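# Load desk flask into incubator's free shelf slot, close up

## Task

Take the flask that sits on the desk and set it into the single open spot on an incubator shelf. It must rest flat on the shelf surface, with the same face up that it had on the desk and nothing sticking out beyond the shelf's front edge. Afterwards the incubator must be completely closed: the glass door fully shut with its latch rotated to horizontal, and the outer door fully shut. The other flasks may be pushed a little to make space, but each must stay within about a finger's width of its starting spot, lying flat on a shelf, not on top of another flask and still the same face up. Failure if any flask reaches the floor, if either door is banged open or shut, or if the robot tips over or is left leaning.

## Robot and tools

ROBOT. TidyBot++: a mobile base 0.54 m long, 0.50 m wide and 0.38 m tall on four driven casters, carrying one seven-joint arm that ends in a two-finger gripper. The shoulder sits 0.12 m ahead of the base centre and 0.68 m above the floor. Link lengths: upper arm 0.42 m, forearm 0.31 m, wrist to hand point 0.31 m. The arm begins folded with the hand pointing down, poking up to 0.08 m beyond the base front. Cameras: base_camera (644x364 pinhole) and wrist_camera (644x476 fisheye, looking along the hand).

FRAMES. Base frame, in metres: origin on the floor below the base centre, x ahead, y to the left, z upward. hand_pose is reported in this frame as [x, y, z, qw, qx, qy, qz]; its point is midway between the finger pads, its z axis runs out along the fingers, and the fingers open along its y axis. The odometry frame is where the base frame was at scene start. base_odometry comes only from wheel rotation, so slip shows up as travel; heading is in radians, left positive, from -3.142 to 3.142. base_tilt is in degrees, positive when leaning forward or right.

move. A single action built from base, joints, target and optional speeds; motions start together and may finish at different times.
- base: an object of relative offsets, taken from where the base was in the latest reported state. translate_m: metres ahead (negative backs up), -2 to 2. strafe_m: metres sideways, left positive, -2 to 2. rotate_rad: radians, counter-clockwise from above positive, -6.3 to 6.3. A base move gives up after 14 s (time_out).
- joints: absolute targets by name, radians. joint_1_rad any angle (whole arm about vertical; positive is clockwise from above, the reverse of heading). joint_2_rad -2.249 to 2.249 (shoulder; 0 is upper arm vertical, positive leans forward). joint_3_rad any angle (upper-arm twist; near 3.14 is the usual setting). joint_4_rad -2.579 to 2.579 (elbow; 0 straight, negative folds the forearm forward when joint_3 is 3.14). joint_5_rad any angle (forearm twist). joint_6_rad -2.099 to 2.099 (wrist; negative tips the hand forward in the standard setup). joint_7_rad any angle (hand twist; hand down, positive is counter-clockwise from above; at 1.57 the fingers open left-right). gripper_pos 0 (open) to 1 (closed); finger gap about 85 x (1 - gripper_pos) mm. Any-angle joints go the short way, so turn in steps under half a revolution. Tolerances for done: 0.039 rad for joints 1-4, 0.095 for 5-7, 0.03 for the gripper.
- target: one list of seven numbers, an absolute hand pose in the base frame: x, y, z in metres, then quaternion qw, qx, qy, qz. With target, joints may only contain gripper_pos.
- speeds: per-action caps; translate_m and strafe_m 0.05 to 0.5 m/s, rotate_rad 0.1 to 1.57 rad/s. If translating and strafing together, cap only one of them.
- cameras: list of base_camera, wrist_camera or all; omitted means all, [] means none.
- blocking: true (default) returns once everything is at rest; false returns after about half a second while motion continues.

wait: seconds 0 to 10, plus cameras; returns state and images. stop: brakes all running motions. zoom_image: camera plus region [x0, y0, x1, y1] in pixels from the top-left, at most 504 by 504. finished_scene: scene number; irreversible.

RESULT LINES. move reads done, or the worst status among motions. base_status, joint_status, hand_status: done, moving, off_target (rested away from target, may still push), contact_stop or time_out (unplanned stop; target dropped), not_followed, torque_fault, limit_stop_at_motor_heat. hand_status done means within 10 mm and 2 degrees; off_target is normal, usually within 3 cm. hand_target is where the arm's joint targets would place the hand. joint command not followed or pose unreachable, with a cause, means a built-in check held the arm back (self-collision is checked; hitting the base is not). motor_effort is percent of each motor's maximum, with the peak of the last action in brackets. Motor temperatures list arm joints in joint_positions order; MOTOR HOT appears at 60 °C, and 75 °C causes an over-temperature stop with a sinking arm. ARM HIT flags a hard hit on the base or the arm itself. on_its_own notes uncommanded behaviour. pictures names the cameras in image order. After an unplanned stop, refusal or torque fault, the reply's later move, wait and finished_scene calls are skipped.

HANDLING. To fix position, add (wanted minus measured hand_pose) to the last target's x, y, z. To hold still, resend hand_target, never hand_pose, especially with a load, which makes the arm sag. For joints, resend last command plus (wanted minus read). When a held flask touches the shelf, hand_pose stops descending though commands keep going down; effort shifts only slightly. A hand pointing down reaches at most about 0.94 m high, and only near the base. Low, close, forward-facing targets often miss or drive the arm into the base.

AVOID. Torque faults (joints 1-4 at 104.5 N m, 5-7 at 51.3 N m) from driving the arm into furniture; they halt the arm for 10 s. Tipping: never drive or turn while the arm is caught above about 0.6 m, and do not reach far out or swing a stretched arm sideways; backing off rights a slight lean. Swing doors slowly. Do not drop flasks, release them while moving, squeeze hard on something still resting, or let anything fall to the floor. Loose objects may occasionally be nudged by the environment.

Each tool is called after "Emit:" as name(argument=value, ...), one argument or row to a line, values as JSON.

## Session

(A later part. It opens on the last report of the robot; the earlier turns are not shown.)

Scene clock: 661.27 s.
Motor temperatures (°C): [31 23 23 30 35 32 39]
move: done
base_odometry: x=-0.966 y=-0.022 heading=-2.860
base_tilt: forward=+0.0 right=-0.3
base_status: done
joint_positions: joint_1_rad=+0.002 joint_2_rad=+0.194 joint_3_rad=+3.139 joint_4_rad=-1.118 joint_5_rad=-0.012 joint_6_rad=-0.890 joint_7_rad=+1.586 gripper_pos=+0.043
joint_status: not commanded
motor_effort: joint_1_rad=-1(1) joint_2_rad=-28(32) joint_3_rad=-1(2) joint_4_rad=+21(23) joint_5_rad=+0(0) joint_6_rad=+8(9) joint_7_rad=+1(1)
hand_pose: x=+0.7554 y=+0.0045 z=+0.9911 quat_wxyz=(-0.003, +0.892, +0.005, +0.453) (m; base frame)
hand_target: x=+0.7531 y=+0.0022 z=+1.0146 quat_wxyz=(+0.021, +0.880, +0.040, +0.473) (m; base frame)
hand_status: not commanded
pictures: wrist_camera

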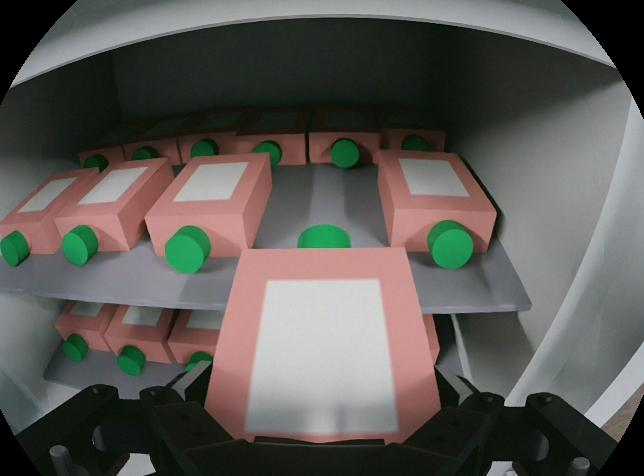

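Emit:
move(
  base={"translate_m": 0.07},
  speeds={"translate_m": 0.08},
  cameras=["wrist_camera"],
)

Emit:
zoom_image(
  camera="wrist_camera",
  region=[130, 80, 550, 380],
)

Scene clock: 672.23 s.
Motor temperatures (°C): [31 23 23 30 35 32 39]
move: done
base_odometry: x=-1.033 y=-0.042 heading=-2.859
base_tilt: forward=+0.0 right=-0.3
base_status: done
joint_positions: joint_1_rad=+0.002 joint_2_rad=+0.191 joint_3_rad=+3.139 joint_4_rad=-1.118 joint_5_rad=-0.012 joint_6_rad=-0.890 joint_7_rad=+1.586 gripper_pos=+0.043
joint_status: not commanded
motor_effort: joint_1_rad=-1(2) joint_2_rad=-28(31) joint_3_rad=-1(2) joint_4_rad=+21(22) joint_5_rad=+0(0) joint_6_rad=+8(8) joint_7_rad=+0(1)
hand_pose: x=+0.7544 y=+0.0045 z=+0.9933 quat_wxyz=(-0.003, +0.891, +0.005, +0.454) (m; base frame)
hand_target: x=+0.7531 y=+0.0022 z=+1.0146 quat_wxyz=(+0.021, +0.880, +0.040, +0.473) (m; base frame)
hand_status: not commanded
pictures: wrist_camera

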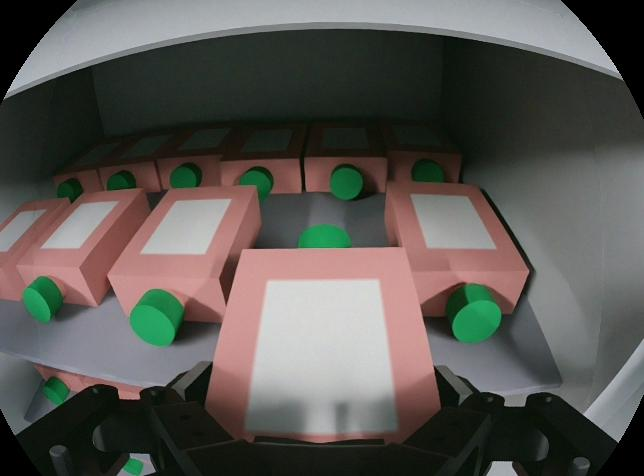

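Scaled by 1.200.

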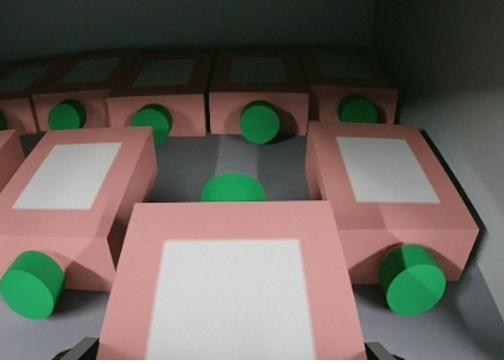

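Emit:
move(
  base={"strafe_m": 0.003},
  speeds={"strafe_m": 0.05},
  joints={"joint_2_rad":0.21},
  cameras=["wrist_camera"],
)

Emit:
zoom_image(
  camera="wrist_camera",
  region=[130, 80, 550, 380],
)

Scene clock: 686.23 s.
Motor temperatures (°C): [31 23 23 30 35 32 39]
move: done
base_odometry: x=-1.032 y=-0.044 heading=-2.860
base_tilt: forward=+0.1 right=-0.3
base_status: done
joint_positions: joint_1_rad=+0.002 joint_2_rad=+0.212 joint_3_rad=+3.140 joint_4_rad=-1.118 joint_5_rad=-0.012 joint_6_rad=-0.890 joint_7_rad=+1.586 gripper_pos=+0.043
joint_status: all done
motor_effort: joint_1_rad=-1(4) joint_2_rad=-29(31) joint_3_rad=-1(4) joint_4_rad=+21(22) joint_5_rad=+0(1) joint_6_rad=+8(8) joint_7_rad=+0(1)
hand_pose: x=+0.7607 y=+0.0045 z=+0.9800 quat_wxyz=(-0.003, +0.896, +0.005, +0.445) (m; base frame)
hand_target: x=+0.7643 y=+0.0022 z=+0.9922 quat_wxyz=(+0.020, +0.888, +0.040, +0.458) (m; base frame)
hand_status: not commanded
pictures: wrist_camera

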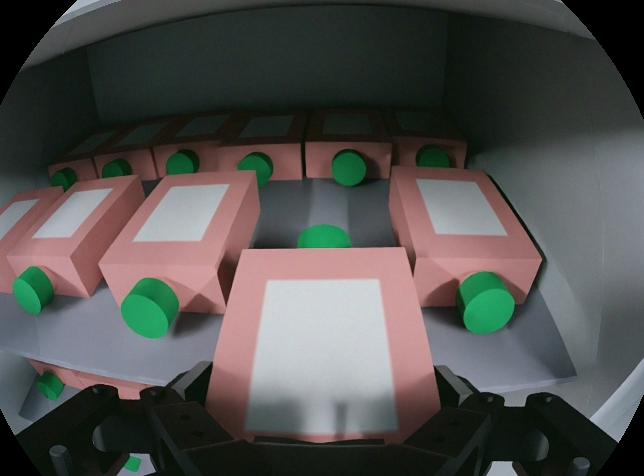

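Scaled by 1.200.

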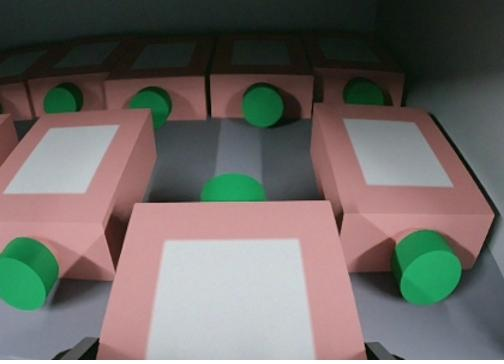

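Emit:
move(
  base={"translate_m": 0.04},
  speeds={"translate_m": 0.06},
  cameras=["wrist_camera"],
)

Emit:
zoom_image(
  camera="wrist_camera",
  region=[130, 80, 550, 380],
)

Scene clock: 701.47 s.
Motor temperatures (°C): [31 23 23 30 35 32 39]
move: done
base_odometry: x=-1.071 y=-0.056 heading=-2.859
base_tilt: forward=+0.0 right=-0.3
base_status: done
joint_positions: joint_1_rad=+0.002 joint_2_rad=+0.217 joint_3_rad=+3.140 joint_4_rad=-1.118 joint_5_rad=-0.012 joint_6_rad=-0.890 joint_7_rad=+1.586 gripper_pos=+0.043
joint_status: not commanded
motor_effort: joint_1_rad=+0(2) joint_2_rad=-30(32) joint_3_rad=-1(2) joint_4_rad=+22(22) joint_5_rad=+0(1) joint_6_rad=+8(8) joint_7_rad=+0(1)
hand_pose: x=+0.7622 y=+0.0045 z=+0.9769 quat_wxyz=(-0.003, +0.897, +0.005, +0.443) (m; base frame)
hand_target: x=+0.7643 y=+0.0022 z=+0.9922 quat_wxyz=(+0.020, +0.888, +0.040, +0.458) (m; base frame)
hand_status: not commanded
pictures: wrist_camera

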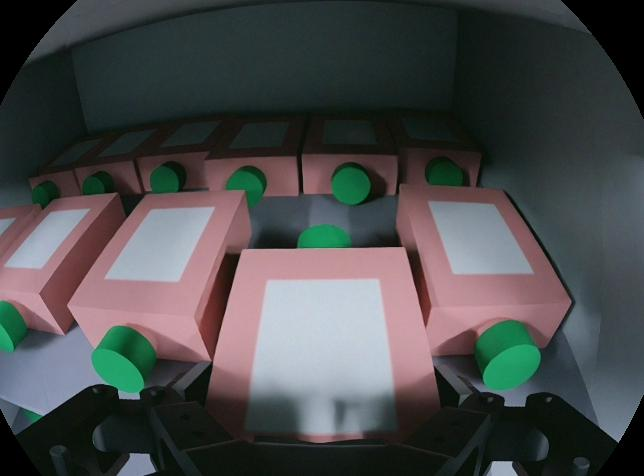

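Scaled by 1.200.

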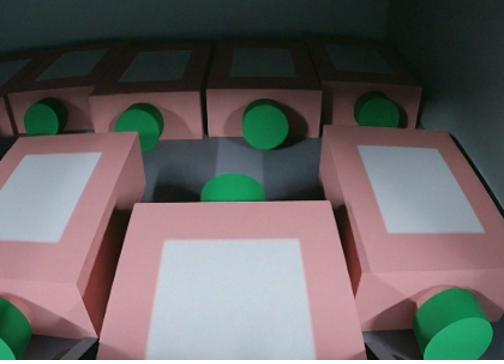

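Emit:
move(
  base={"translate_m": 0.008},
  speeds={"translate_m": 0.05},
  joints={"joint_2_rad":0.225},
  cameras=[],
)

Emit:
move(
  joints={"joint_2_rad":0.24},
  cameras=["wrist_camera"],
)

Emit:
zoom_image(
  camera="wrist_camera",
  region=[130, 80, 550, 380],
)

Scene clock: 713.77 s.
Motor temperatures (°C): [31 23 23 30 35 32 39]
move: done
base_odometry: x=-1.078 y=-0.058 heading=-2.859
base_tilt: forward=+0.0 right=-0.4
base_status: done
joint_positions: joint_1_rad=+0.002 joint_2_rad=+0.231 joint_3_rad=+3.140 joint_4_rad=-1.118 joint_5_rad=-0.012 joint_6_rad=-0.890 joint_7_rad=+1.586 gripper_pos=+0.043
joint_status: all done
motor_effort: joint_1_rad=+0(1) joint_2_rad=-30(32) joint_3_rad=-1(2) joint_4_rad=+21(22) joint_5_rad=+0(0) joint_6_rad=+8(8) joint_7_rad=+0(1)
hand_pose: x=+0.7663 y=+0.0045 z=+0.9678 quat_wxyz=(-0.003, +0.900, +0.005, +0.436) (m; base frame)
hand_target: x=+0.7689 y=+0.0022 z=+0.9825 quat_wxyz=(+0.020, +0.891, +0.040, +0.451) (m; base frame)
hand_status: not commanded
pictures: none
No camera images: "cameras" was empty.

Scene clock: 714.30 s.
Motor temperatures (°C): [31 23 23 30 35 32 39]
move: done
base_odometry: x=-1.078 y=-0.058 heading=-2.859
base_tilt: forward=+0.1 right=-0.3
base_status: not commanded
joint_positions: joint_1_rad=+0.002 joint_2_rad=+0.232 joint_3_rad=+3.140 joint_4_rad=-1.117 joint_5_rad=-0.012 joint_6_rad=-0.890 joint_7_rad=+1.586 gripper_pos=+0.043
joint_status: all done
motor_effort: joint_1_rad=+0(1) joint_2_rad=-29(30) joint_3_rad=+0(2) joint_4_rad=+20(21) joint_5_rad=+0(1) joint_6_rad=+7(8) joint_7_rad=+1(1)
hand_pose: x=+0.7669 y=+0.0045 z=+0.9674 quat_wxyz=(-0.003, +0.900, +0.005, +0.436) (m; base frame)
hand_target: x=+0.7733 y=+0.0022 z=+0.9727 quat_wxyz=(+0.019, +0.895, +0.041, +0.444) (m; base frame)
hand_status: not commanded
pictures: wrist_camera

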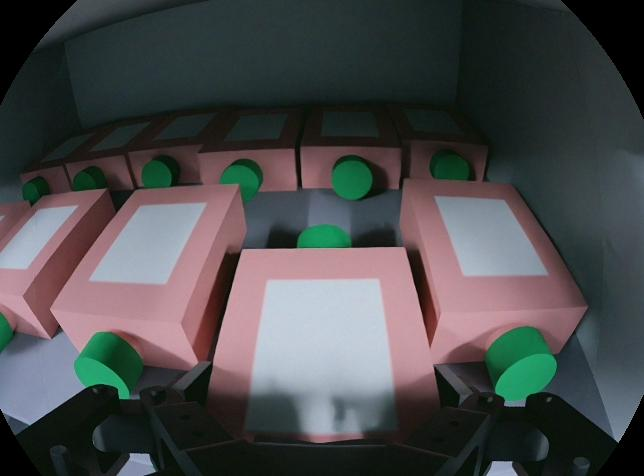

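Scaled by 1.200.

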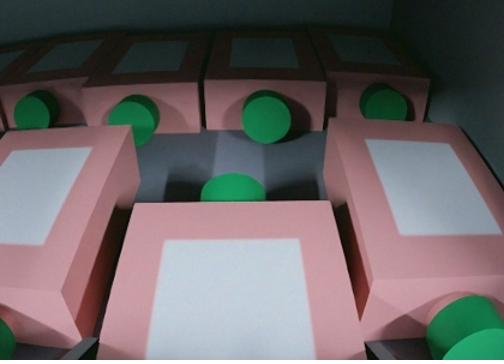

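Emit:
move(
  joints={"joint_2_rad":0.255, "joint_6_rad":-0.855},
  cameras=[],
)

Emit:
move(
  joints={"joint_2_rad":0.268},
  cameras=["wrist_camera"],
)

Scene clock: 721.47 s.
Motor temperatures (°C): [31 22 23 30 35 32 39]
move: done
base_odometry: x=-1.078 y=-0.058 heading=-2.859
base_tilt: forward=+0.0 right=-0.3
base_status: not commanded
joint_positions: joint_1_rad=+0.002 joint_2_rad=+0.238 joint_3_rad=+3.140 joint_4_rad=-1.117 joint_5_rad=-0.012 joint_6_rad=-0.879 joint_7_rad=+1.586 gripper_pos=+0.043
joint_status: all done
motor_effort: joint_1_rad=+0(2) joint_2_rad=-28(29) joint_3_rad=-1(2) joint_4_rad=+19(20) joint_5_rad=+1(1) joint_6_rad=+6(7) joint_7_rad=+0(1)
hand_pose: x=+0.7704 y=+0.0045 z=+0.9668 quat_wxyz=(-0.003, +0.899, +0.005, +0.439) (m; base frame)
hand_target: x=+0.7814 y=+0.0022 z=+0.9678 quat_wxyz=(+0.019, +0.894, +0.040, +0.446) (m; base frame)
hand_status: not commanded
pictures: none
No camera images: "cameras" was empty.

Scene clock: 721.97 s.
Motor temperatures (°C): [31 22 23 30 35 32 39]
move: done
base_odometry: x=-1.078 y=-0.058 heading=-2.859
base_tilt: forward=+0.0 right=-0.3
base_status: not commanded
joint_positions: joint_1_rad=+0.002 joint_2_rad=+0.241 joint_3_rad=+3.140 joint_4_rad=-1.113 joint_5_rad=-0.012 joint_6_rad=-0.879 joint_7_rad=+1.586 gripper_pos=+0.043
joint_status: all done
motor_effort: joint_1_rad=+0(1) joint_2_rad=-27(28) joint_3_rad=-1(2) joint_4_rad=+19(20) joint_5_rad=+0(1) joint_6_rad=+6(6) joint_7_rad=+1(1)
hand_pose: x=+0.7718 y=+0.0045 z=+0.9666 quat_wxyz=(-0.003, +0.899, +0.005, +0.439) (m; base frame)
hand_target: x=+0.7851 y=+0.0022 z=+0.9592 quat_wxyz=(+0.019, +0.897, +0.041, +0.441) (m; base frame)
hand_status: not commanded
pictures: wrist_camera

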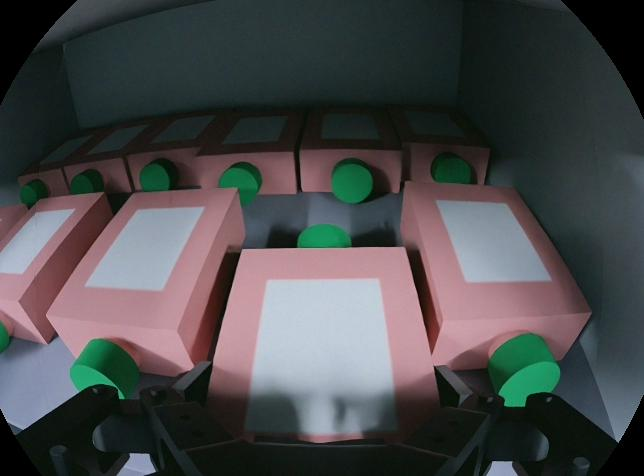

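Emit:
move(
  joints={"gripper_pos":0.0},
  cameras=["wrist_camera"],
)

Emit:
move(
  base={"translate_m": -0.03},
  speeds={"translate_m": 0.05},
  cameras=["wrist_camera"],
)

Scene clock: 730.57 s.
Motor temperatures (°C): [31 22 23 30 35 32 39]
move: done
base_odometry: x=-1.078 y=-0.058 heading=-2.859
base_tilt: forward=+0.1 right=-0.2
base_status: not commanded
joint_positions: joint_1_rad=+0.002 joint_2_rad=+0.251 joint_3_rad=+3.140 joint_4_rad=-1.112 joint_5_rad=-0.012 joint_6_rad=-0.879 joint_7_rad=+1.588 gripper_pos=+0.000
joint_status: all done
motor_effort: joint_1_rad=+0(2) joint_2_rad=-28(30) joint_3_rad=-1(3) joint_4_rad=+19(21) joint_5_rad=+0(1) joint_6_rad=+7(7) joint_7_rad=+0(1)
hand_pose: x=+0.7748 y=+0.0044 z=+0.9610 quat_wxyz=(-0.003, +0.900, +0.006, +0.435) (m; base frame)
hand_target: x=+0.7851 y=+0.0022 z=+0.9592 quat_wxyz=(+0.019, +0.897, +0.041, +0.441) (m; base frame)
hand_status: not commanded
pictures: wrist_camera

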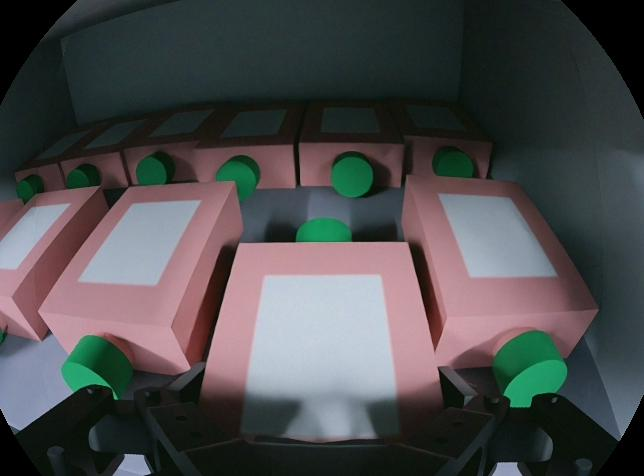

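Scene clock: 731.63 s.
Motor temperatures (°C): [31 22 23 30 35 32 39]
move: done
base_odometry: x=-1.049 y=-0.050 heading=-2.859
base_tilt: forward=+0.1 right=-0.3
base_status: done
joint_positions: joint_1_rad=+0.002 joint_2_rad=+0.256 joint_3_rad=+3.140 joint_4_rad=-1.110 joint_5_rad=-0.012 joint_6_rad=-0.877 joint_7_rad=+1.588 gripper_pos=+0.000
joint_status: not commanded
motor_effort: joint_1_rad=-1(1) joint_2_rad=-27(30) joint_3_rad=-1(2) joint_4_rad=+19(20) joint_5_rad=+0(1) joint_6_rad=+6(7) joint_7_rad=+0(1)
hand_pose: x=+0.7769 y=+0.0044 z=+0.9591 quat_wxyz=(-0.003, +0.901, +0.006, +0.434) (m; base frame)
hand_target: x=+0.7851 y=+0.0022 z=+0.9592 quat_wxyz=(+0.019, +0.897, +0.041, +0.441) (m; base frame)
hand_status: not commanded
pictures: wrist_camera

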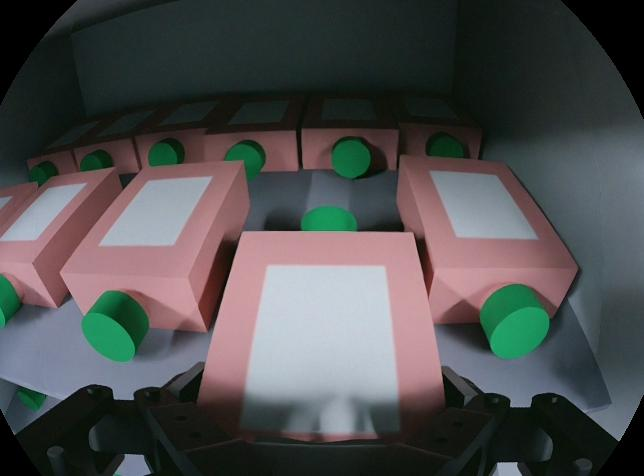

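Emit:
move(
  base={"translate_m": 0.03},
  speeds={"translate_m": 0.05},
  cameras=["wrist_camera"],
)

Emit:
move(
  joints={"joint_2_rad":0.232},
  cameras=["wrist_camera"],
)

Scene clock: 759.83 s.
Motor temperatures (°C): [31 22 23 30 35 32 39]
move: done
base_odometry: x=-1.078 y=-0.058 heading=-2.859
base_tilt: forward=+0.0 right=-0.3
base_status: done
joint_positions: joint_1_rad=+0.002 joint_2_rad=+0.255 joint_3_rad=+3.140 joint_4_rad=-1.108 joint_5_rad=-0.012 joint_6_rad=-0.877 joint_7_rad=+1.588 gripper_pos=+0.000
joint_status: not commanded
motor_effort: joint_1_rad=+0(1) joint_2_rad=-28(29) joint_3_rad=-1(2) joint_4_rad=+18(20) joint_5_rad=+0(1) joint_6_rad=+5(7) joint_7_rad=+0(1)
hand_pose: x=+0.7770 y=+0.0044 z=+0.9605 quat_wxyz=(-0.003, +0.900, +0.006, +0.436) (m; base frame)
hand_target: x=+0.7851 y=+0.0022 z=+0.9592 quat_wxyz=(+0.019, +0.897, +0.041, +0.441) (m; base frame)
hand_status: not commanded
pictures: wrist_camera

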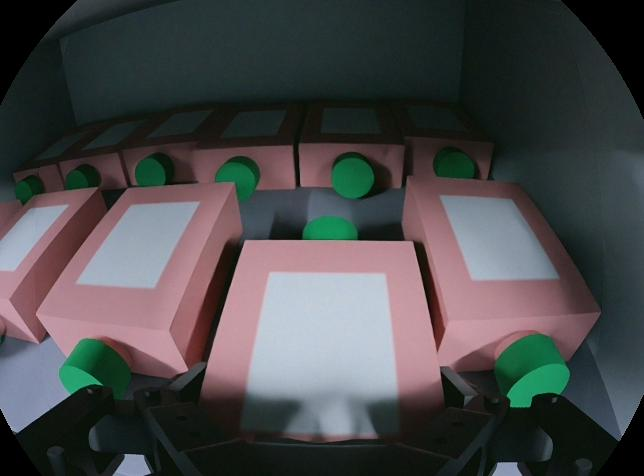

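Scene clock: 760.50 s.
Motor temperatures (°C): [31 22 23 30 35 32 39]
move: done
base_odometry: x=-1.078 y=-0.058 heading=-2.859
base_tilt: forward=+0.0 right=-0.3
base_status: not commanded
joint_positions: joint_1_rad=+0.002 joint_2_rad=+0.250 joint_3_rad=+3.140 joint_4_rad=-1.108 joint_5_rad=-0.012 joint_6_rad=-0.877 joint_7_rad=+1.588 gripper_pos=+0.000
joint_status: all done
motor_effort: joint_1_rad=+0(1) joint_2_rad=-30(31) joint_3_rad=-1(1) joint_4_rad=+20(22) joint_5_rad=+0(0) joint_6_rad=+7(7) joint_7_rad=+1(1)
hand_pose: x=+0.7754 y=+0.0044 z=+0.9640 quat_wxyz=(-0.003, +0.899, +0.006, +0.438) (m; base frame)
hand_target: x=+0.7747 y=+0.0022 z=+0.9830 quat_wxyz=(+0.020, +0.888, +0.040, +0.457) (m; base frame)
hand_status: not commanded
pictures: wrist_camera

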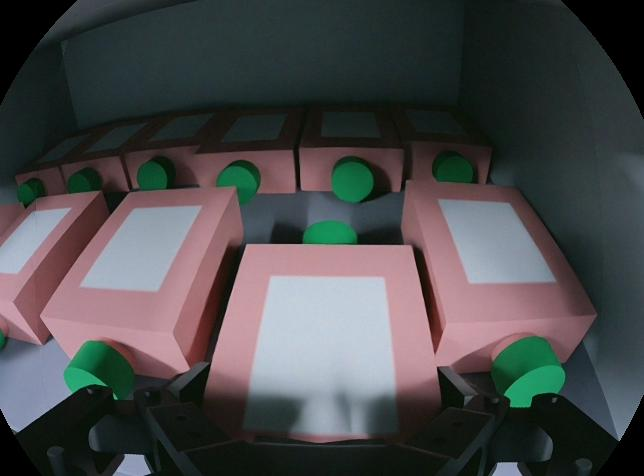

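Emit:
move(
  joints={"joint_2_rad":0.205},
  cameras=["wrist_camera"],
)

Scene clock: 799.80 s.
Motor temperatures (°C): [31 23 23 30 35 32 39]
move: done
base_odometry: x=-1.078 y=-0.058 heading=-2.859
base_tilt: forward=+0.0 right=-0.4
base_status: not commanded
joint_positions: joint_1_rad=+0.002 joint_2_rad=+0.226 joint_3_rad=+3.140 joint_4_rad=-1.111 joint_5_rad=-0.012 joint_6_rad=-0.877 joint_7_rad=+1.588 gripper_pos=+0.000
joint_status: all done
motor_effort: joint_1_rad=-1(2) joint_2_rad=-28(33) joint_3_rad=-1(2) joint_4_rad=+21(23) joint_5_rad=+0(1) joint_6_rad=+7(9) joint_7_rad=+1(1)
hand_pose: x=+0.7681 y=+0.0044 z=+0.9778 quat_wxyz=(-0.003, +0.894, +0.006, +0.447) (m; base frame)
hand_target: x=+0.7663 y=+0.0022 z=+1.0005 quat_wxyz=(+0.020, +0.882, +0.040, +0.469) (m; base frame)
hand_status: not commanded
pictures: wrist_camera

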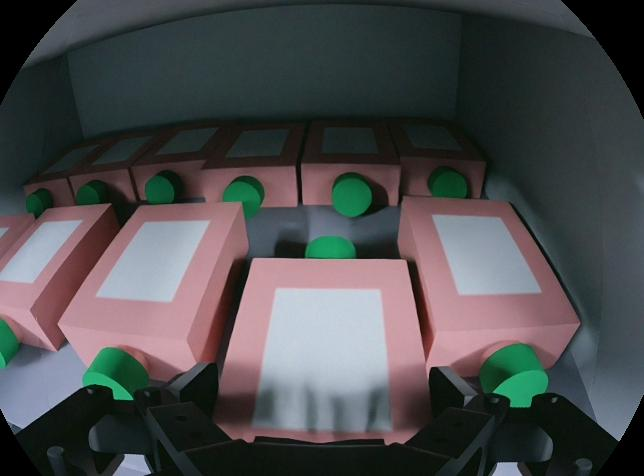

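Emit:
move(
  base={"translate_m":-0.02},
  speeds={"translate_m":0.05},
  cameras=["wrist_camera"],
)

Scene clock: 804.33 s.
Motor temperatures (°C): [31 23 23 30 35 32 39]
move: done
base_odometry: x=-1.059 y=-0.052 heading=-2.859
base_tilt: forward=+0.1 right=-0.3
base_status: done
joint_positions: joint_1_rad=+0.002 joint_2_rad=+0.220 joint_3_rad=+3.140 joint_4_rad=-1.111 joint_5_rad=-0.012 joint_6_rad=-0.877 joint_7_rad=+1.588 gripper_pos=+0.000
joint_status: not commanded
motor_effort: joint_1_rad=+0(2) joint_2_rad=-29(33) joint_3_rad=-1(2) joint_4_rad=+21(21) joint_5_rad=+0(0) joint_6_rad=+7(8) joint_7_rad=+1(1)
hand_pose: x=+0.7663 y=+0.0044 z=+0.9816 quat_wxyz=(-0.003, +0.893, +0.006, +0.450) (m; base frame)
hand_target: x=+0.7663 y=+0.0022 z=+1.0005 quat_wxyz=(+0.020, +0.882, +0.040, +0.469) (m; base frame)
hand_status: not commanded
pictures: wrist_camera

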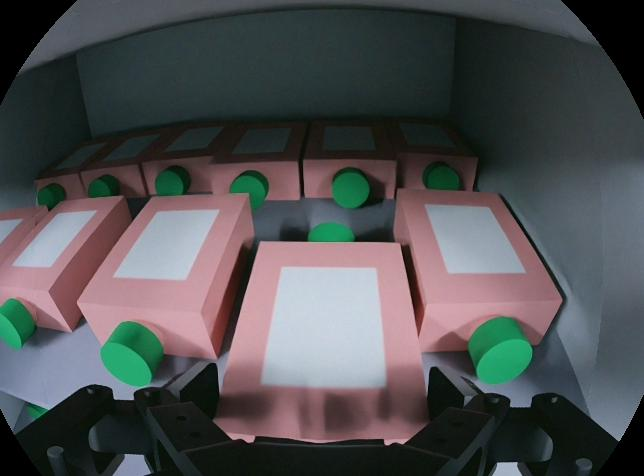

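Emit:
move(
  base={"translate_m":-0.02},
  speeds={"translate_m":0.05},
  cameras=["wrist_camera"],
)

Emit:
move(
  cameras=["base_camera"],
)

Scene clock: 817.13 s.
Motor temperatures (°C): [31 23 23 30 35 32 39]
move: done
base_odometry: x=-1.040 y=-0.047 heading=-2.859
base_tilt: forward=+0.0 right=-0.4
base_status: done
joint_positions: joint_1_rad=+0.002 joint_2_rad=+0.218 joint_3_rad=+3.140 joint_4_rad=-1.111 joint_5_rad=-0.012 joint_6_rad=-0.877 joint_7_rad=+1.588 gripper_pos=+0.000
joint_status: not commanded
motor_effort: joint_1_rad=+0(1) joint_2_rad=-28(32) joint_3_rad=-1(2) joint_4_rad=+21(21) joint_5_rad=+0(0) joint_6_rad=+7(8) joint_7_rad=+0(1)
hand_pose: x=+0.7656 y=+0.0044 z=+0.9832 quat_wxyz=(-0.003, +0.893, +0.006, +0.451) (m; base frame)
hand_target: x=+0.7663 y=+0.0022 z=+1.0005 quat_wxyz=(+0.020, +0.882, +0.040, +0.469) (m; base frame)
hand_status: not commanded
pictures: wrist_camera

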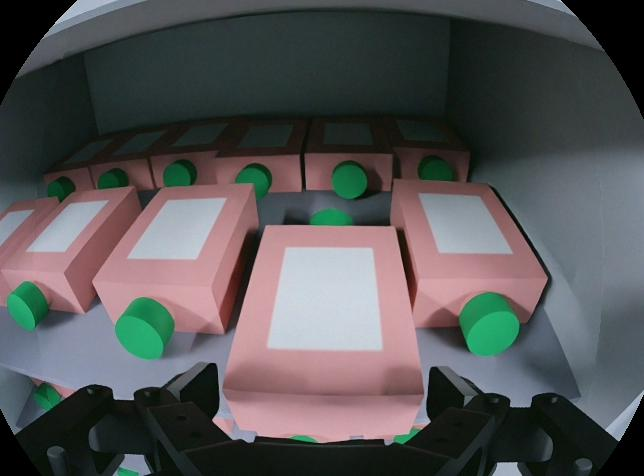

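Scene clock: 817.13 s.
Motor temperatures (°C): [31 23 23 30 35 32 39]
base_odometry: x=-1.040 y=-0.047 heading=-2.859
base_tilt: forward=+0.0 right=-0.4
base_status: done
joint_positions: joint_1_rad=+0.002 joint_2_rad=+0.218 joint_3_rad=+3.140 joint_4_rad=-1.111 joint_5_rad=-0.012 joint_6_rad=-0.877 joint_7_rad=+1.588 gripper_pos=+0.000
joint_status: not commanded
motor_effort: joint_1_rad=+0(1) joint_2_rad=-28(32) joint_3_rad=-1(2) joint_4_rad=+21(21) joint_5_rad=+0(0) joint_6_rad=+7(8) joint_7_rad=+0(1)
hand_pose: x=+0.7656 y=+0.0044 z=+0.9832 quat_wxyz=(-0.003, +0.893, +0.006, +0.451) (m; base frame)
hand_target: x=+0.7663 y=+0.0022 z=+1.0005 quat_wxyz=(+0.020, +0.882, +0.040, +0.469) (m; base frame)
hand_status: not commanded
pictures: base_camera

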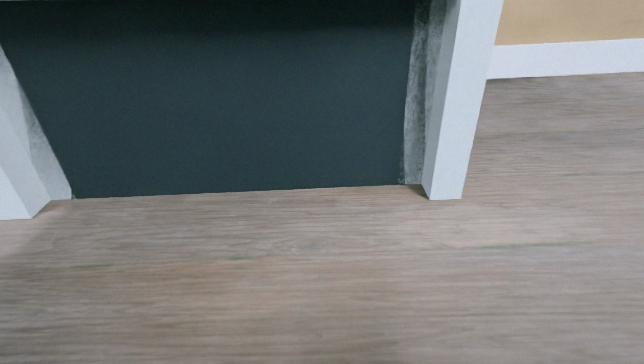

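Emit:
move(
  base={"translate_m":-0.1},
  speeds={"translate_m":0.08},
  joints={"gripper_pos":0},
  cameras=["wrist_camera"],
)

Emit:
move(
  joints={"gripper_pos":1},
  cameras=["wrist_camera"],
)

Scene clock: 825.00 s.
Motor temperatures (°C): [31 23 23 30 35 32 39]
move: done
base_odometry: x=-0.944 y=-0.019 heading=-2.859
base_tilt: forward=+0.0 right=-0.3
base_status: done
joint_positions: joint_1_rad=+0.002 joint_2_rad=+0.214 joint_3_rad=+3.140 joint_4_rad=-1.111 joint_5_rad=-0.012 joint_6_rad=-0.877 joint_7_rad=+1.588 gripper_pos=+0.000
joint_status: all done
motor_effort: joint_1_rad=+0(1) joint_2_rad=-28(32) joint_3_rad=-1(2) joint_4_rad=+21(22) joint_5_rad=+0(1) joint_6_rad=+7(8) joint_7_rad=+1(1)
hand_pose: x=+0.7645 y=+0.0044 z=+0.9855 quat_wxyz=(-0.003, +0.892, +0.006, +0.452) (m; base frame)
hand_target: x=+0.7663 y=+0.0022 z=+1.0005 quat_wxyz=(+0.020, +0.882, +0.040, +0.469) (m; base frame)
hand_status: not commanded
pictures: wrist_camera

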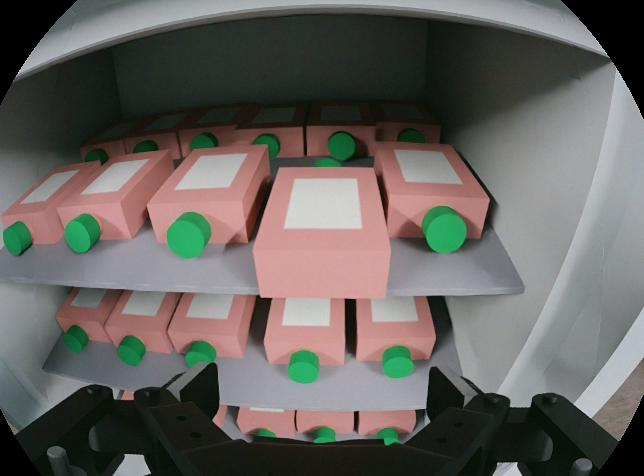

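Scene clock: 826.10 s.
Motor temperatures (°C): [31 23 23 30 35 32 39]
move: done
base_odometry: x=-0.944 y=-0.019 heading=-2.859
base_tilt: forward=+0.0 right=-0.3
base_status: not commanded
joint_positions: joint_1_rad=+0.002 joint_2_rad=+0.214 joint_3_rad=+3.140 joint_4_rad=-1.111 joint_5_rad=-0.012 joint_6_rad=-0.877 joint_7_rad=+1.588 gripper_pos=+0.999
joint_status: all done
motor_effort: joint_1_rad=+0(1) joint_2_rad=-29(29) joint_3_rad=-1(2) joint_4_rad=+20(21) joint_5_rad=+0(1) joint_6_rad=+7(8) joint_7_rad=+0(1)
hand_pose: x=+0.7645 y=+0.0044 z=+0.9855 quat_wxyz=(-0.003, +0.892, +0.006, +0.452) (m; base frame)
hand_target: x=+0.7663 y=+0.0022 z=+1.0005 quat_wxyz=(+0.020, +0.882, +0.040, +0.469) (m; base frame)
hand_status: not commanded
pictures: wrist_camera

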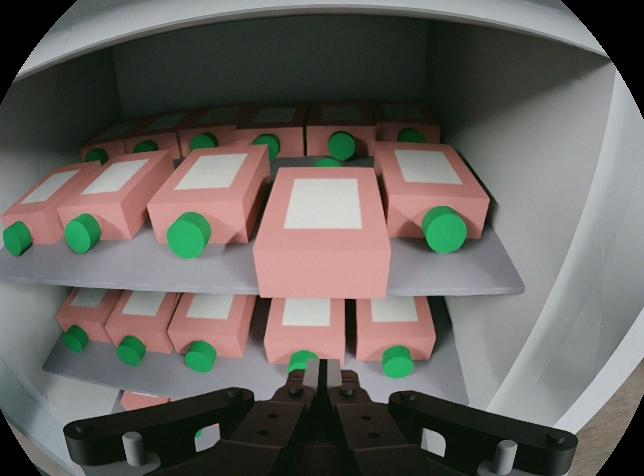

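Emit:
move(
  base={"translate_m":0.075},
  speeds={"translate_m":0.1},
  joints={"joint_2_rad":0.215},
  cameras=["wrist_camera"],
)

Emit:
move(
  base={"translate_m":0.02},
  speeds={"translate_m":0.05},
  cameras=["wrist_camera"],
)

Scene clock: 843.13 s.
Motor temperatures (°C): [31 23 23 30 35 32 39]
move: done
base_odometry: x=-1.015 y=-0.040 heading=-2.859
base_tilt: forward=+0.1 right=-0.3
base_status: done
joint_positions: joint_1_rad=+0.002 joint_2_rad=+0.219 joint_3_rad=+3.140 joint_4_rad=-1.111 joint_5_rad=-0.012 joint_6_rad=-0.877 joint_7_rad=+1.588 gripper_pos=+0.999
joint_status: all done
motor_effort: joint_1_rad=+0(1) joint_2_rad=-28(31) joint_3_rad=-1(2) joint_4_rad=+21(21) joint_5_rad=+0(1) joint_6_rad=+7(8) joint_7_rad=+1(1)
hand_pose: x=+0.7661 y=+0.0044 z=+0.9822 quat_wxyz=(-0.003, +0.893, +0.006, +0.450) (m; base frame)
hand_target: x=+0.7695 y=+0.0022 z=+0.9941 quat_wxyz=(+0.020, +0.885, +0.040, +0.464) (m; base frame)
hand_status: not commanded
pictures: wrist_camera

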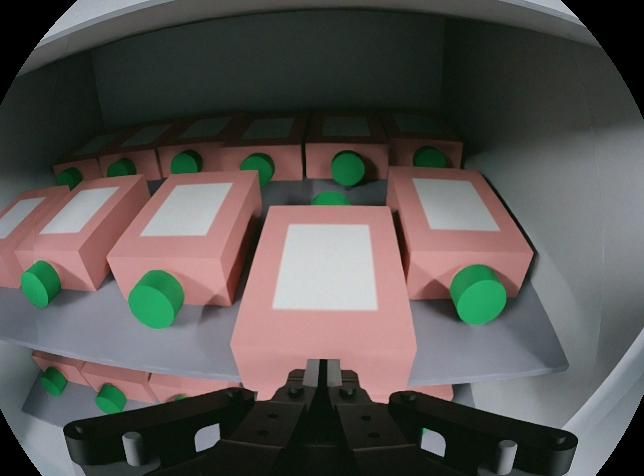

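Scene clock: 844.00 s.
Motor temperatures (°C): [31 23 23 30 35 32 39]
move: done
base_odometry: x=-1.035 y=-0.046 heading=-2.859
base_tilt: forward=+0.1 right=-0.3
base_status: done
joint_positions: joint_1_rad=+0.002 joint_2_rad=+0.219 joint_3_rad=+3.140 joint_4_rad=-1.111 joint_5_rad=-0.012 joint_6_rad=-0.877 joint_7_rad=+1.588 gripper_pos=+0.999
joint_status: not commanded
motor_effort: joint_1_rad=+0(1) joint_2_rad=-29(30) joint_3_rad=-1(2) joint_4_rad=+21(22) joint_5_rad=+0(1) joint_6_rad=+7(8) joint_7_rad=+0(1)
hand_pose: x=+0.7660 y=+0.0044 z=+0.9825 quat_wxyz=(-0.003, +0.893, +0.006, +0.450) (m; base frame)
hand_target: x=+0.7695 y=+0.0022 z=+0.9941 quat_wxyz=(+0.020, +0.885, +0.040, +0.464) (m; base frame)
hand_status: not commanded
pictures: wrist_camera

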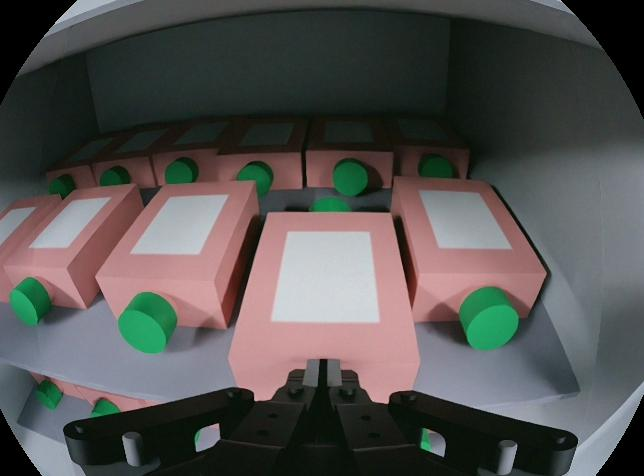

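Emit:
move(
  base={"translate_m":0.03},
  speeds={"translate_m":0.05},
  cameras=["wrist_camera"],
)

Scene clock: 849.07 s.
Motor temperatures (°C): [31 23 23 30 35 32 39]
move: done
base_odometry: x=-1.064 y=-0.054 heading=-2.859
base_tilt: forward=+0.1 right=-0.3
base_status: done
joint_positions: joint_1_rad=+0.002 joint_2_rad=+0.218 joint_3_rad=+3.140 joint_4_rad=-1.111 joint_5_rad=-0.012 joint_6_rad=-0.877 joint_7_rad=+1.588 gripper_pos=+0.999
joint_status: not commanded
motor_effort: joint_1_rad=-1(2) joint_2_rad=-29(29) joint_3_rad=-2(2) joint_4_rad=+21(21) joint_5_rad=+0(1) joint_6_rad=+8(8) joint_7_rad=+0(1)
hand_pose: x=+0.7658 y=+0.0044 z=+0.9831 quat_wxyz=(-0.003, +0.893, +0.006, +0.451) (m; base frame)
hand_target: x=+0.7695 y=+0.0022 z=+0.9941 quat_wxyz=(+0.020, +0.885, +0.040, +0.464) (m; base frame)
hand_status: not commanded
pictures: wrist_camera

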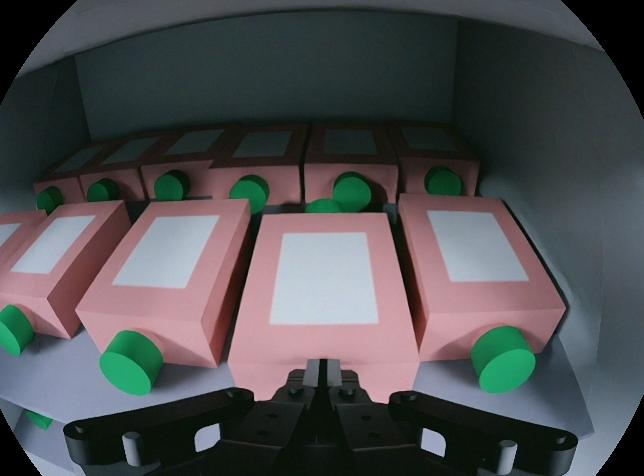

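Emit:
move(
  base={"translate_m":-0.12},
  speeds={"translate_m":0.1},
  cameras=["wrist_camera"],
)

Scene clock: 858.30 s.
Motor temperatures (°C): [31 23 23 30 35 32 39]
move: done
base_odometry: x=-0.948 y=-0.021 heading=-2.859
base_tilt: forward=+0.1 right=-0.3
base_status: done
joint_positions: joint_1_rad=+0.002 joint_2_rad=+0.220 joint_3_rad=+3.140 joint_4_rad=-1.111 joint_5_rad=-0.012 joint_6_rad=-0.877 joint_7_rad=+1.588 gripper_pos=+0.999
joint_status: not commanded
motor_effort: joint_1_rad=+0(2) joint_2_rad=-28(32) joint_3_rad=-1(2) joint_4_rad=+21(22) joint_5_rad=+0(1) joint_6_rad=+8(8) joint_7_rad=+0(1)
hand_pose: x=+0.7662 y=+0.0044 z=+0.9822 quat_wxyz=(-0.003, +0.893, +0.006, +0.450) (m; base frame)
hand_target: x=+0.7695 y=+0.0022 z=+0.9941 quat_wxyz=(+0.020, +0.885, +0.040, +0.464) (m; base frame)
hand_status: not commanded
pictures: wrist_camera

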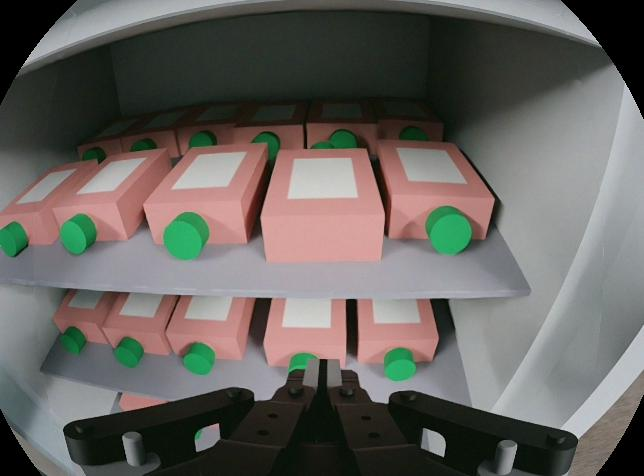

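Emit:
move(
  base={"translate_m":-0.55},
  speeds={"translate_m":0.3},
  cameras=["wrist_camera"],
)

Emit:
move(
  joints={"joint_1_rad":0.0,"joint_2_rad":-0.342,"joint_4_rad":-2.506,"joint_6_rad":0.6},
  cameras=["wrist_camera"],
)

Scene clock: 867.43 s.
Motor temperatures (°C): [31 23 23 30 35 32 39]
move: done
base_odometry: x=-0.420 y=+0.133 heading=-2.859
base_tilt: forward=+0.0 right=-0.3
base_status: done
joint_positions: joint_1_rad=+0.002 joint_2_rad=+0.220 joint_3_rad=+3.140 joint_4_rad=-1.111 joint_5_rad=-0.012 joint_6_rad=-0.877 joint_7_rad=+1.588 gripper_pos=+0.999
joint_status: not commanded
motor_effort: joint_1_rad=-1(2) joint_2_rad=-29(32) joint_3_rad=-2(2) joint_4_rad=+21(21) joint_5_rad=+0(1) joint_6_rad=+7(8) joint_7_rad=+1(1)
hand_pose: x=+0.7663 y=+0.0044 z=+0.9820 quat_wxyz=(-0.003, +0.893, +0.006, +0.450) (m; base frame)
hand_target: x=+0.7695 y=+0.0022 z=+0.9941 quat_wxyz=(+0.020, +0.885, +0.040, +0.464) (m; base frame)
hand_status: not commanded
pictures: wrist_camera

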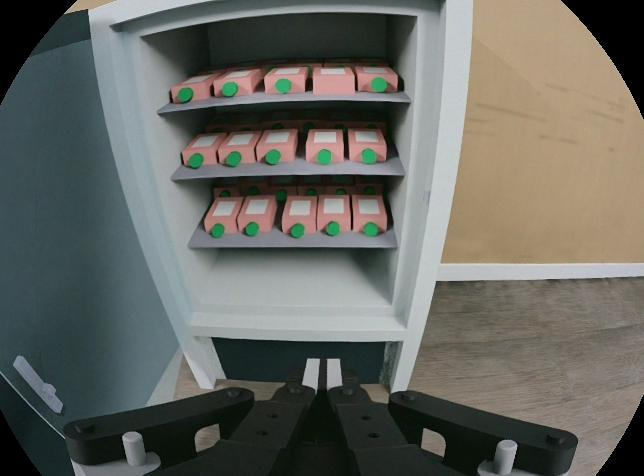

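Scene clock: 870.40 s.
Motor temperatures (°C): [31 23 23 30 35 32 39]
move: done
base_odometry: x=-0.420 y=+0.133 heading=-2.859
base_tilt: forward=+0.0 right=-0.2
base_status: not commanded
joint_positions: joint_1_rad=+0.002 joint_2_rad=-0.325 joint_3_rad=+3.140 joint_4_rad=-2.494 joint_5_rad=-0.012 joint_6_rad=+0.554 joint_7_rad=+1.588 gripper_pos=+0.999
joint_status: all done
motor_effort: joint_1_rad=+0(2) joint_2_rad=-7(30) joint_3_rad=-1(2) joint_4_rad=+20(22) joint_5_rad=+0(1) joint_6_rad=+9(10) joint_7_rad=+0(1)
hand_pose: x=+0.5554 y=-0.0004 z=+0.8895 quat_wxyz=(+0.005, +0.723, +0.000, +0.691) (m; base frame)
hand_target: x=+0.5498 y=+0.0021 z=+0.9046 quat_wxyz=(+0.031, +0.704, +0.032, +0.709) (m; base frame)
hand_status: not commanded
pictures: wrist_camera

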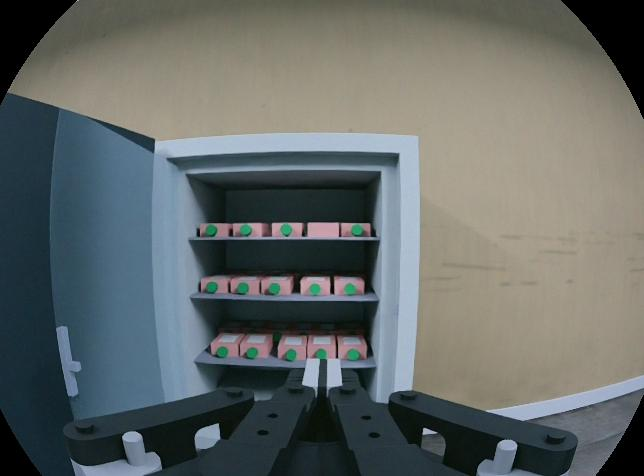

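Emit:
zoom_image(
  camera="wrist_camera",
  region=[0, 80, 300, 460],
)

Scaled by 1.326.

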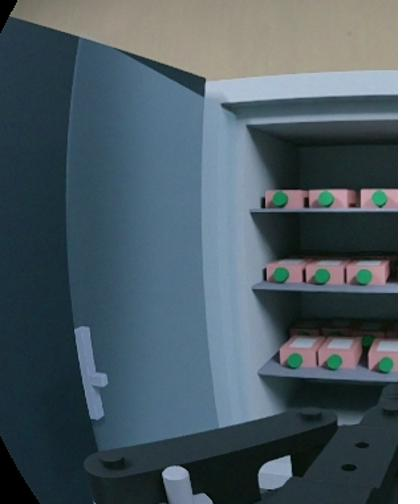

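Emit:
move(
  joints={"joint_1_rad":-0.8},
  cameras=["wrist_camera"],
)

Scene clock: 906.43 s.
Motor temperatures (°C): [31 22 23 30 35 32 39]
move: done
base_odometry: x=-0.420 y=+0.133 heading=-2.859
base_tilt: forward=+0.0 right=-0.3
base_status: not commanded
joint_positions: joint_1_rad=-0.786 joint_2_rad=-0.325 joint_3_rad=+3.140 joint_4_rad=-2.494 joint_5_rad=-0.012 joint_6_rad=+0.557 joint_7_rad=+1.588 gripper_pos=+0.999
joint_status: all done
motor_effort: joint_1_rad=+0(2) joint_2_rad=-7(7) joint_3_rad=-1(2) joint_4_rad=+19(20) joint_5_rad=+0(1) joint_6_rad=+9(9) joint_7_rad=+0(1)
hand_pose: x=+0.4271 y=+0.3091 z=+0.8902 quat_wxyz=(-0.261, +0.666, +0.277, +0.641) (m; base frame)
hand_target: x=+0.4176 y=+0.3105 z=+0.9046 quat_wxyz=(-0.247, +0.636, +0.304, +0.665) (m; base frame)
hand_status: not commanded
pictures: wrist_camera

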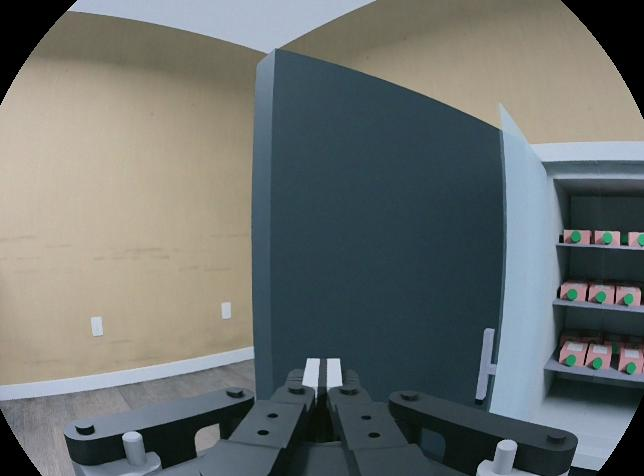

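Emit:
move(
  joints={"joint_1_rad":0.0,"joint_2_rad":0.113,"joint_4_rad":-1.953,"joint_6_rad":0.53},
  cameras=[],
)

Emit:
move(
  base={"strafe_m":0.55},
  speeds={"strafe_m":0.25},
  cameras=["wrist_camera"],
)

Scene clock: 939.70 s.
Motor temperatures (°C): [31 22 23 30 35 32 39]
move: done
base_odometry: x=-0.420 y=+0.133 heading=-2.859
base_tilt: forward=+0.1 right=-0.4
base_status: not commanded
joint_positions: joint_1_rad=-0.010 joint_2_rad=+0.104 joint_3_rad=+3.140 joint_4_rad=-1.973 joint_5_rad=-0.012 joint_6_rad=+0.557 joint_7_rad=+1.588 gripper_pos=+0.999
joint_status: all done
motor_effort: joint_1_rad=+0(2) joint_2_rad=-24(25) joint_3_rad=-1(3) joint_4_rad=+20(21) joint_5_rad=+0(1) joint_6_rad=+9(10) joint_7_rad=+0(1)
hand_pose: x=+0.7485 y=+0.0067 z=+0.9635 quat_wxyz=(+0.000, +0.689, +0.004, +0.725) (m; base frame)
hand_target: x=+0.7541 y=+0.0023 z=+0.9613 quat_wxyz=(+0.031, +0.694, +0.031, +0.719) (m; base frame)
hand_status: not commanded
pictures: none
No camera images: "cameras" was empty.

Scene clock: 942.77 s.
Motor temperatures (°C): [31 22 23 30 35 32 39]
move: done
base_odometry: x=-0.266 y=-0.396 heading=-2.859
base_tilt: forward=+0.0 right=-0.3
base_status: done
joint_positions: joint_1_rad=-0.003 joint_2_rad=+0.105 joint_3_rad=+3.143 joint_4_rad=-1.971 joint_5_rad=-0.013 joint_6_rad=+0.557 joint_7_rad=+1.588 gripper_pos=+0.999
joint_status: not commanded
motor_effort: joint_1_rad=-1(6) joint_2_rad=-24(25) joint_3_rad=+0(7) joint_4_rad=+20(22) joint_5_rad=+0(3) joint_6_rad=+9(10) joint_7_rad=+0(1)
hand_pose: x=+0.7493 y=+0.0002 z=+0.9642 quat_wxyz=(+0.004, +0.689, +0.000, +0.725) (m; base frame)
hand_target: x=+0.7541 y=+0.0023 z=+0.9613 quat_wxyz=(+0.031, +0.694, +0.031, +0.719) (m; base frame)
hand_status: not commanded
pictures: wrist_camera

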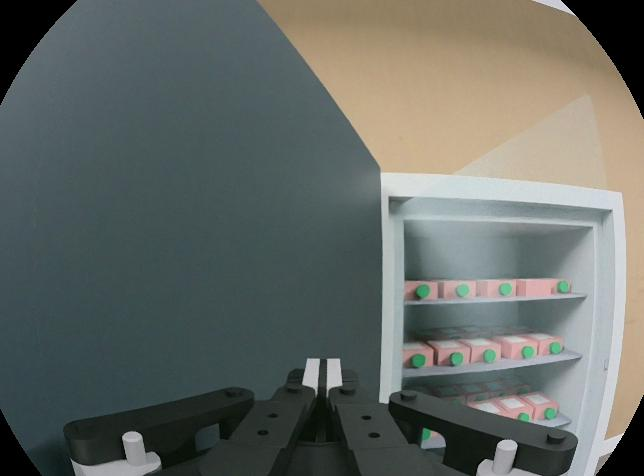

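Emit:
move(
  base={"translate_m":0.16},
  speeds={"translate_m":0.2},
  cameras=[],
)

Emit:
move(
  base={"strafe_m":-0.13},
  speeds={"strafe_m":0.1},
  cameras=["wrist_camera"],
)

Scene clock: 960.07 s.
Motor temperatures (°C): [31 22 23 30 34 32 39]
move: done
base_odometry: x=-0.420 y=-0.440 heading=-2.859
base_tilt: forward=+0.0 right=-0.3
base_status: done
joint_positions: joint_1_rad=+0.001 joint_2_rad=+0.112 joint_3_rad=+3.143 joint_4_rad=-1.968 joint_5_rad=-0.013 joint_6_rad=+0.557 joint_7_rad=+1.588 gripper_pos=+0.999
joint_status: not commanded
motor_effort: joint_1_rad=-1(3) joint_2_rad=-24(26) joint_3_rad=-1(4) joint_4_rad=+20(21) joint_5_rad=+0(1) joint_6_rad=+9(9) joint_7_rad=+0(1)
hand_pose: x=+0.7515 y=-0.0028 z=+0.9610 quat_wxyz=(+0.006, +0.690, -0.001, +0.723) (m; base frame)
hand_target: x=+0.7541 y=+0.0023 z=+0.9613 quat_wxyz=(+0.031, +0.694, +0.031, +0.719) (m; base frame)
hand_status: not commanded
pictures: none
No camera images: "cameras" was empty.

Scene clock: 961.93 s.
Motor temperatures (°C): [31 22 23 30 34 32 39]
move: done
base_odometry: x=-0.457 y=-0.316 heading=-2.859
base_tilt: forward=+0.0 right=-0.3
base_status: done
joint_positions: joint_1_rad=+0.001 joint_2_rad=+0.113 joint_3_rad=+3.143 joint_4_rad=-1.968 joint_5_rad=-0.013 joint_6_rad=+0.557 joint_7_rad=+1.588 gripper_pos=+0.999
joint_status: not commanded
motor_effort: joint_1_rad=+0(3) joint_2_rad=-24(25) joint_3_rad=-1(3) joint_4_rad=+21(21) joint_5_rad=+1(1) joint_6_rad=+9(10) joint_7_rad=+0(1)
hand_pose: x=+0.7515 y=-0.0019 z=+0.9610 quat_wxyz=(+0.005, +0.690, -0.001, +0.723) (m; base frame)
hand_target: x=+0.7541 y=+0.0023 z=+0.9613 quat_wxyz=(+0.031, +0.694, +0.031, +0.719) (m; base frame)
hand_status: not commanded
pictures: wrist_camera

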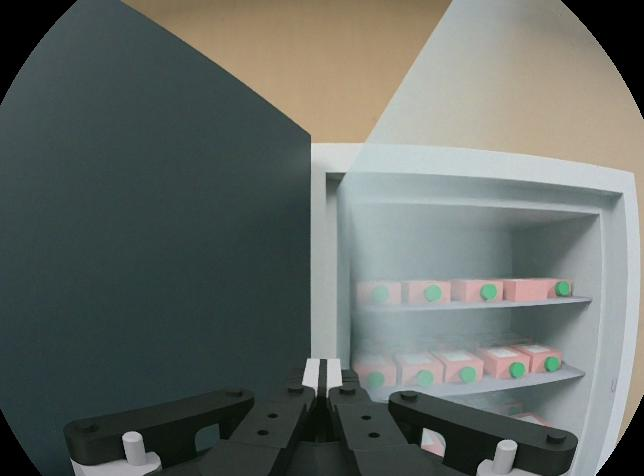

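Emit:
move(
  base={"strafe_m":-0.19,"translate_m":0.026},
  speeds={"strafe_m":0.1},
  cameras=["wrist_camera"],
)

Scene clock: 974.87 s.
Motor temperatures (°C): [31 22 23 30 34 32 39]
move: done
base_odometry: x=-0.534 y=-0.140 heading=-2.859
base_tilt: forward=+0.1 right=-0.4
base_status: done
joint_positions: joint_1_rad=-0.001 joint_2_rad=+0.113 joint_3_rad=+3.141 joint_4_rad=-1.968 joint_5_rad=-0.013 joint_6_rad=+0.557 joint_7_rad=+1.589 gripper_pos=+0.999
joint_status: not commanded
motor_effort: joint_1_rad=+0(4) joint_2_rad=-24(26) joint_3_rad=-1(3) joint_4_rad=+20(21) joint_5_rad=+0(1) joint_6_rad=+9(9) joint_7_rad=+0(1)
hand_pose: x=+0.7515 y=+0.0001 z=+0.9610 quat_wxyz=(+0.004, +0.690, +0.000, +0.723) (m; base frame)
hand_target: x=+0.7541 y=+0.0023 z=+0.9613 quat_wxyz=(+0.031, +0.694, +0.031, +0.719) (m; base frame)
hand_status: not commanded
pictures: wrist_camera

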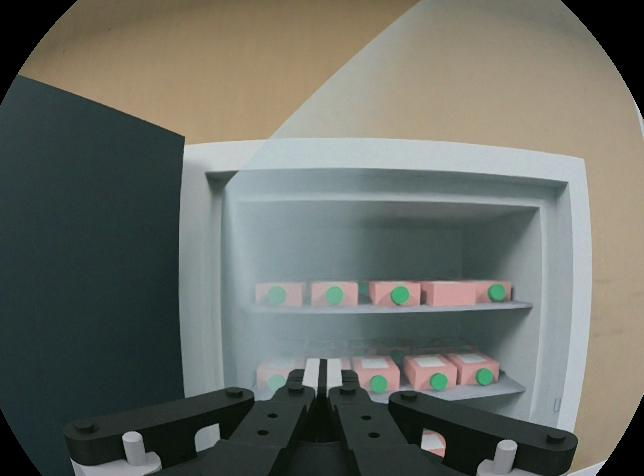

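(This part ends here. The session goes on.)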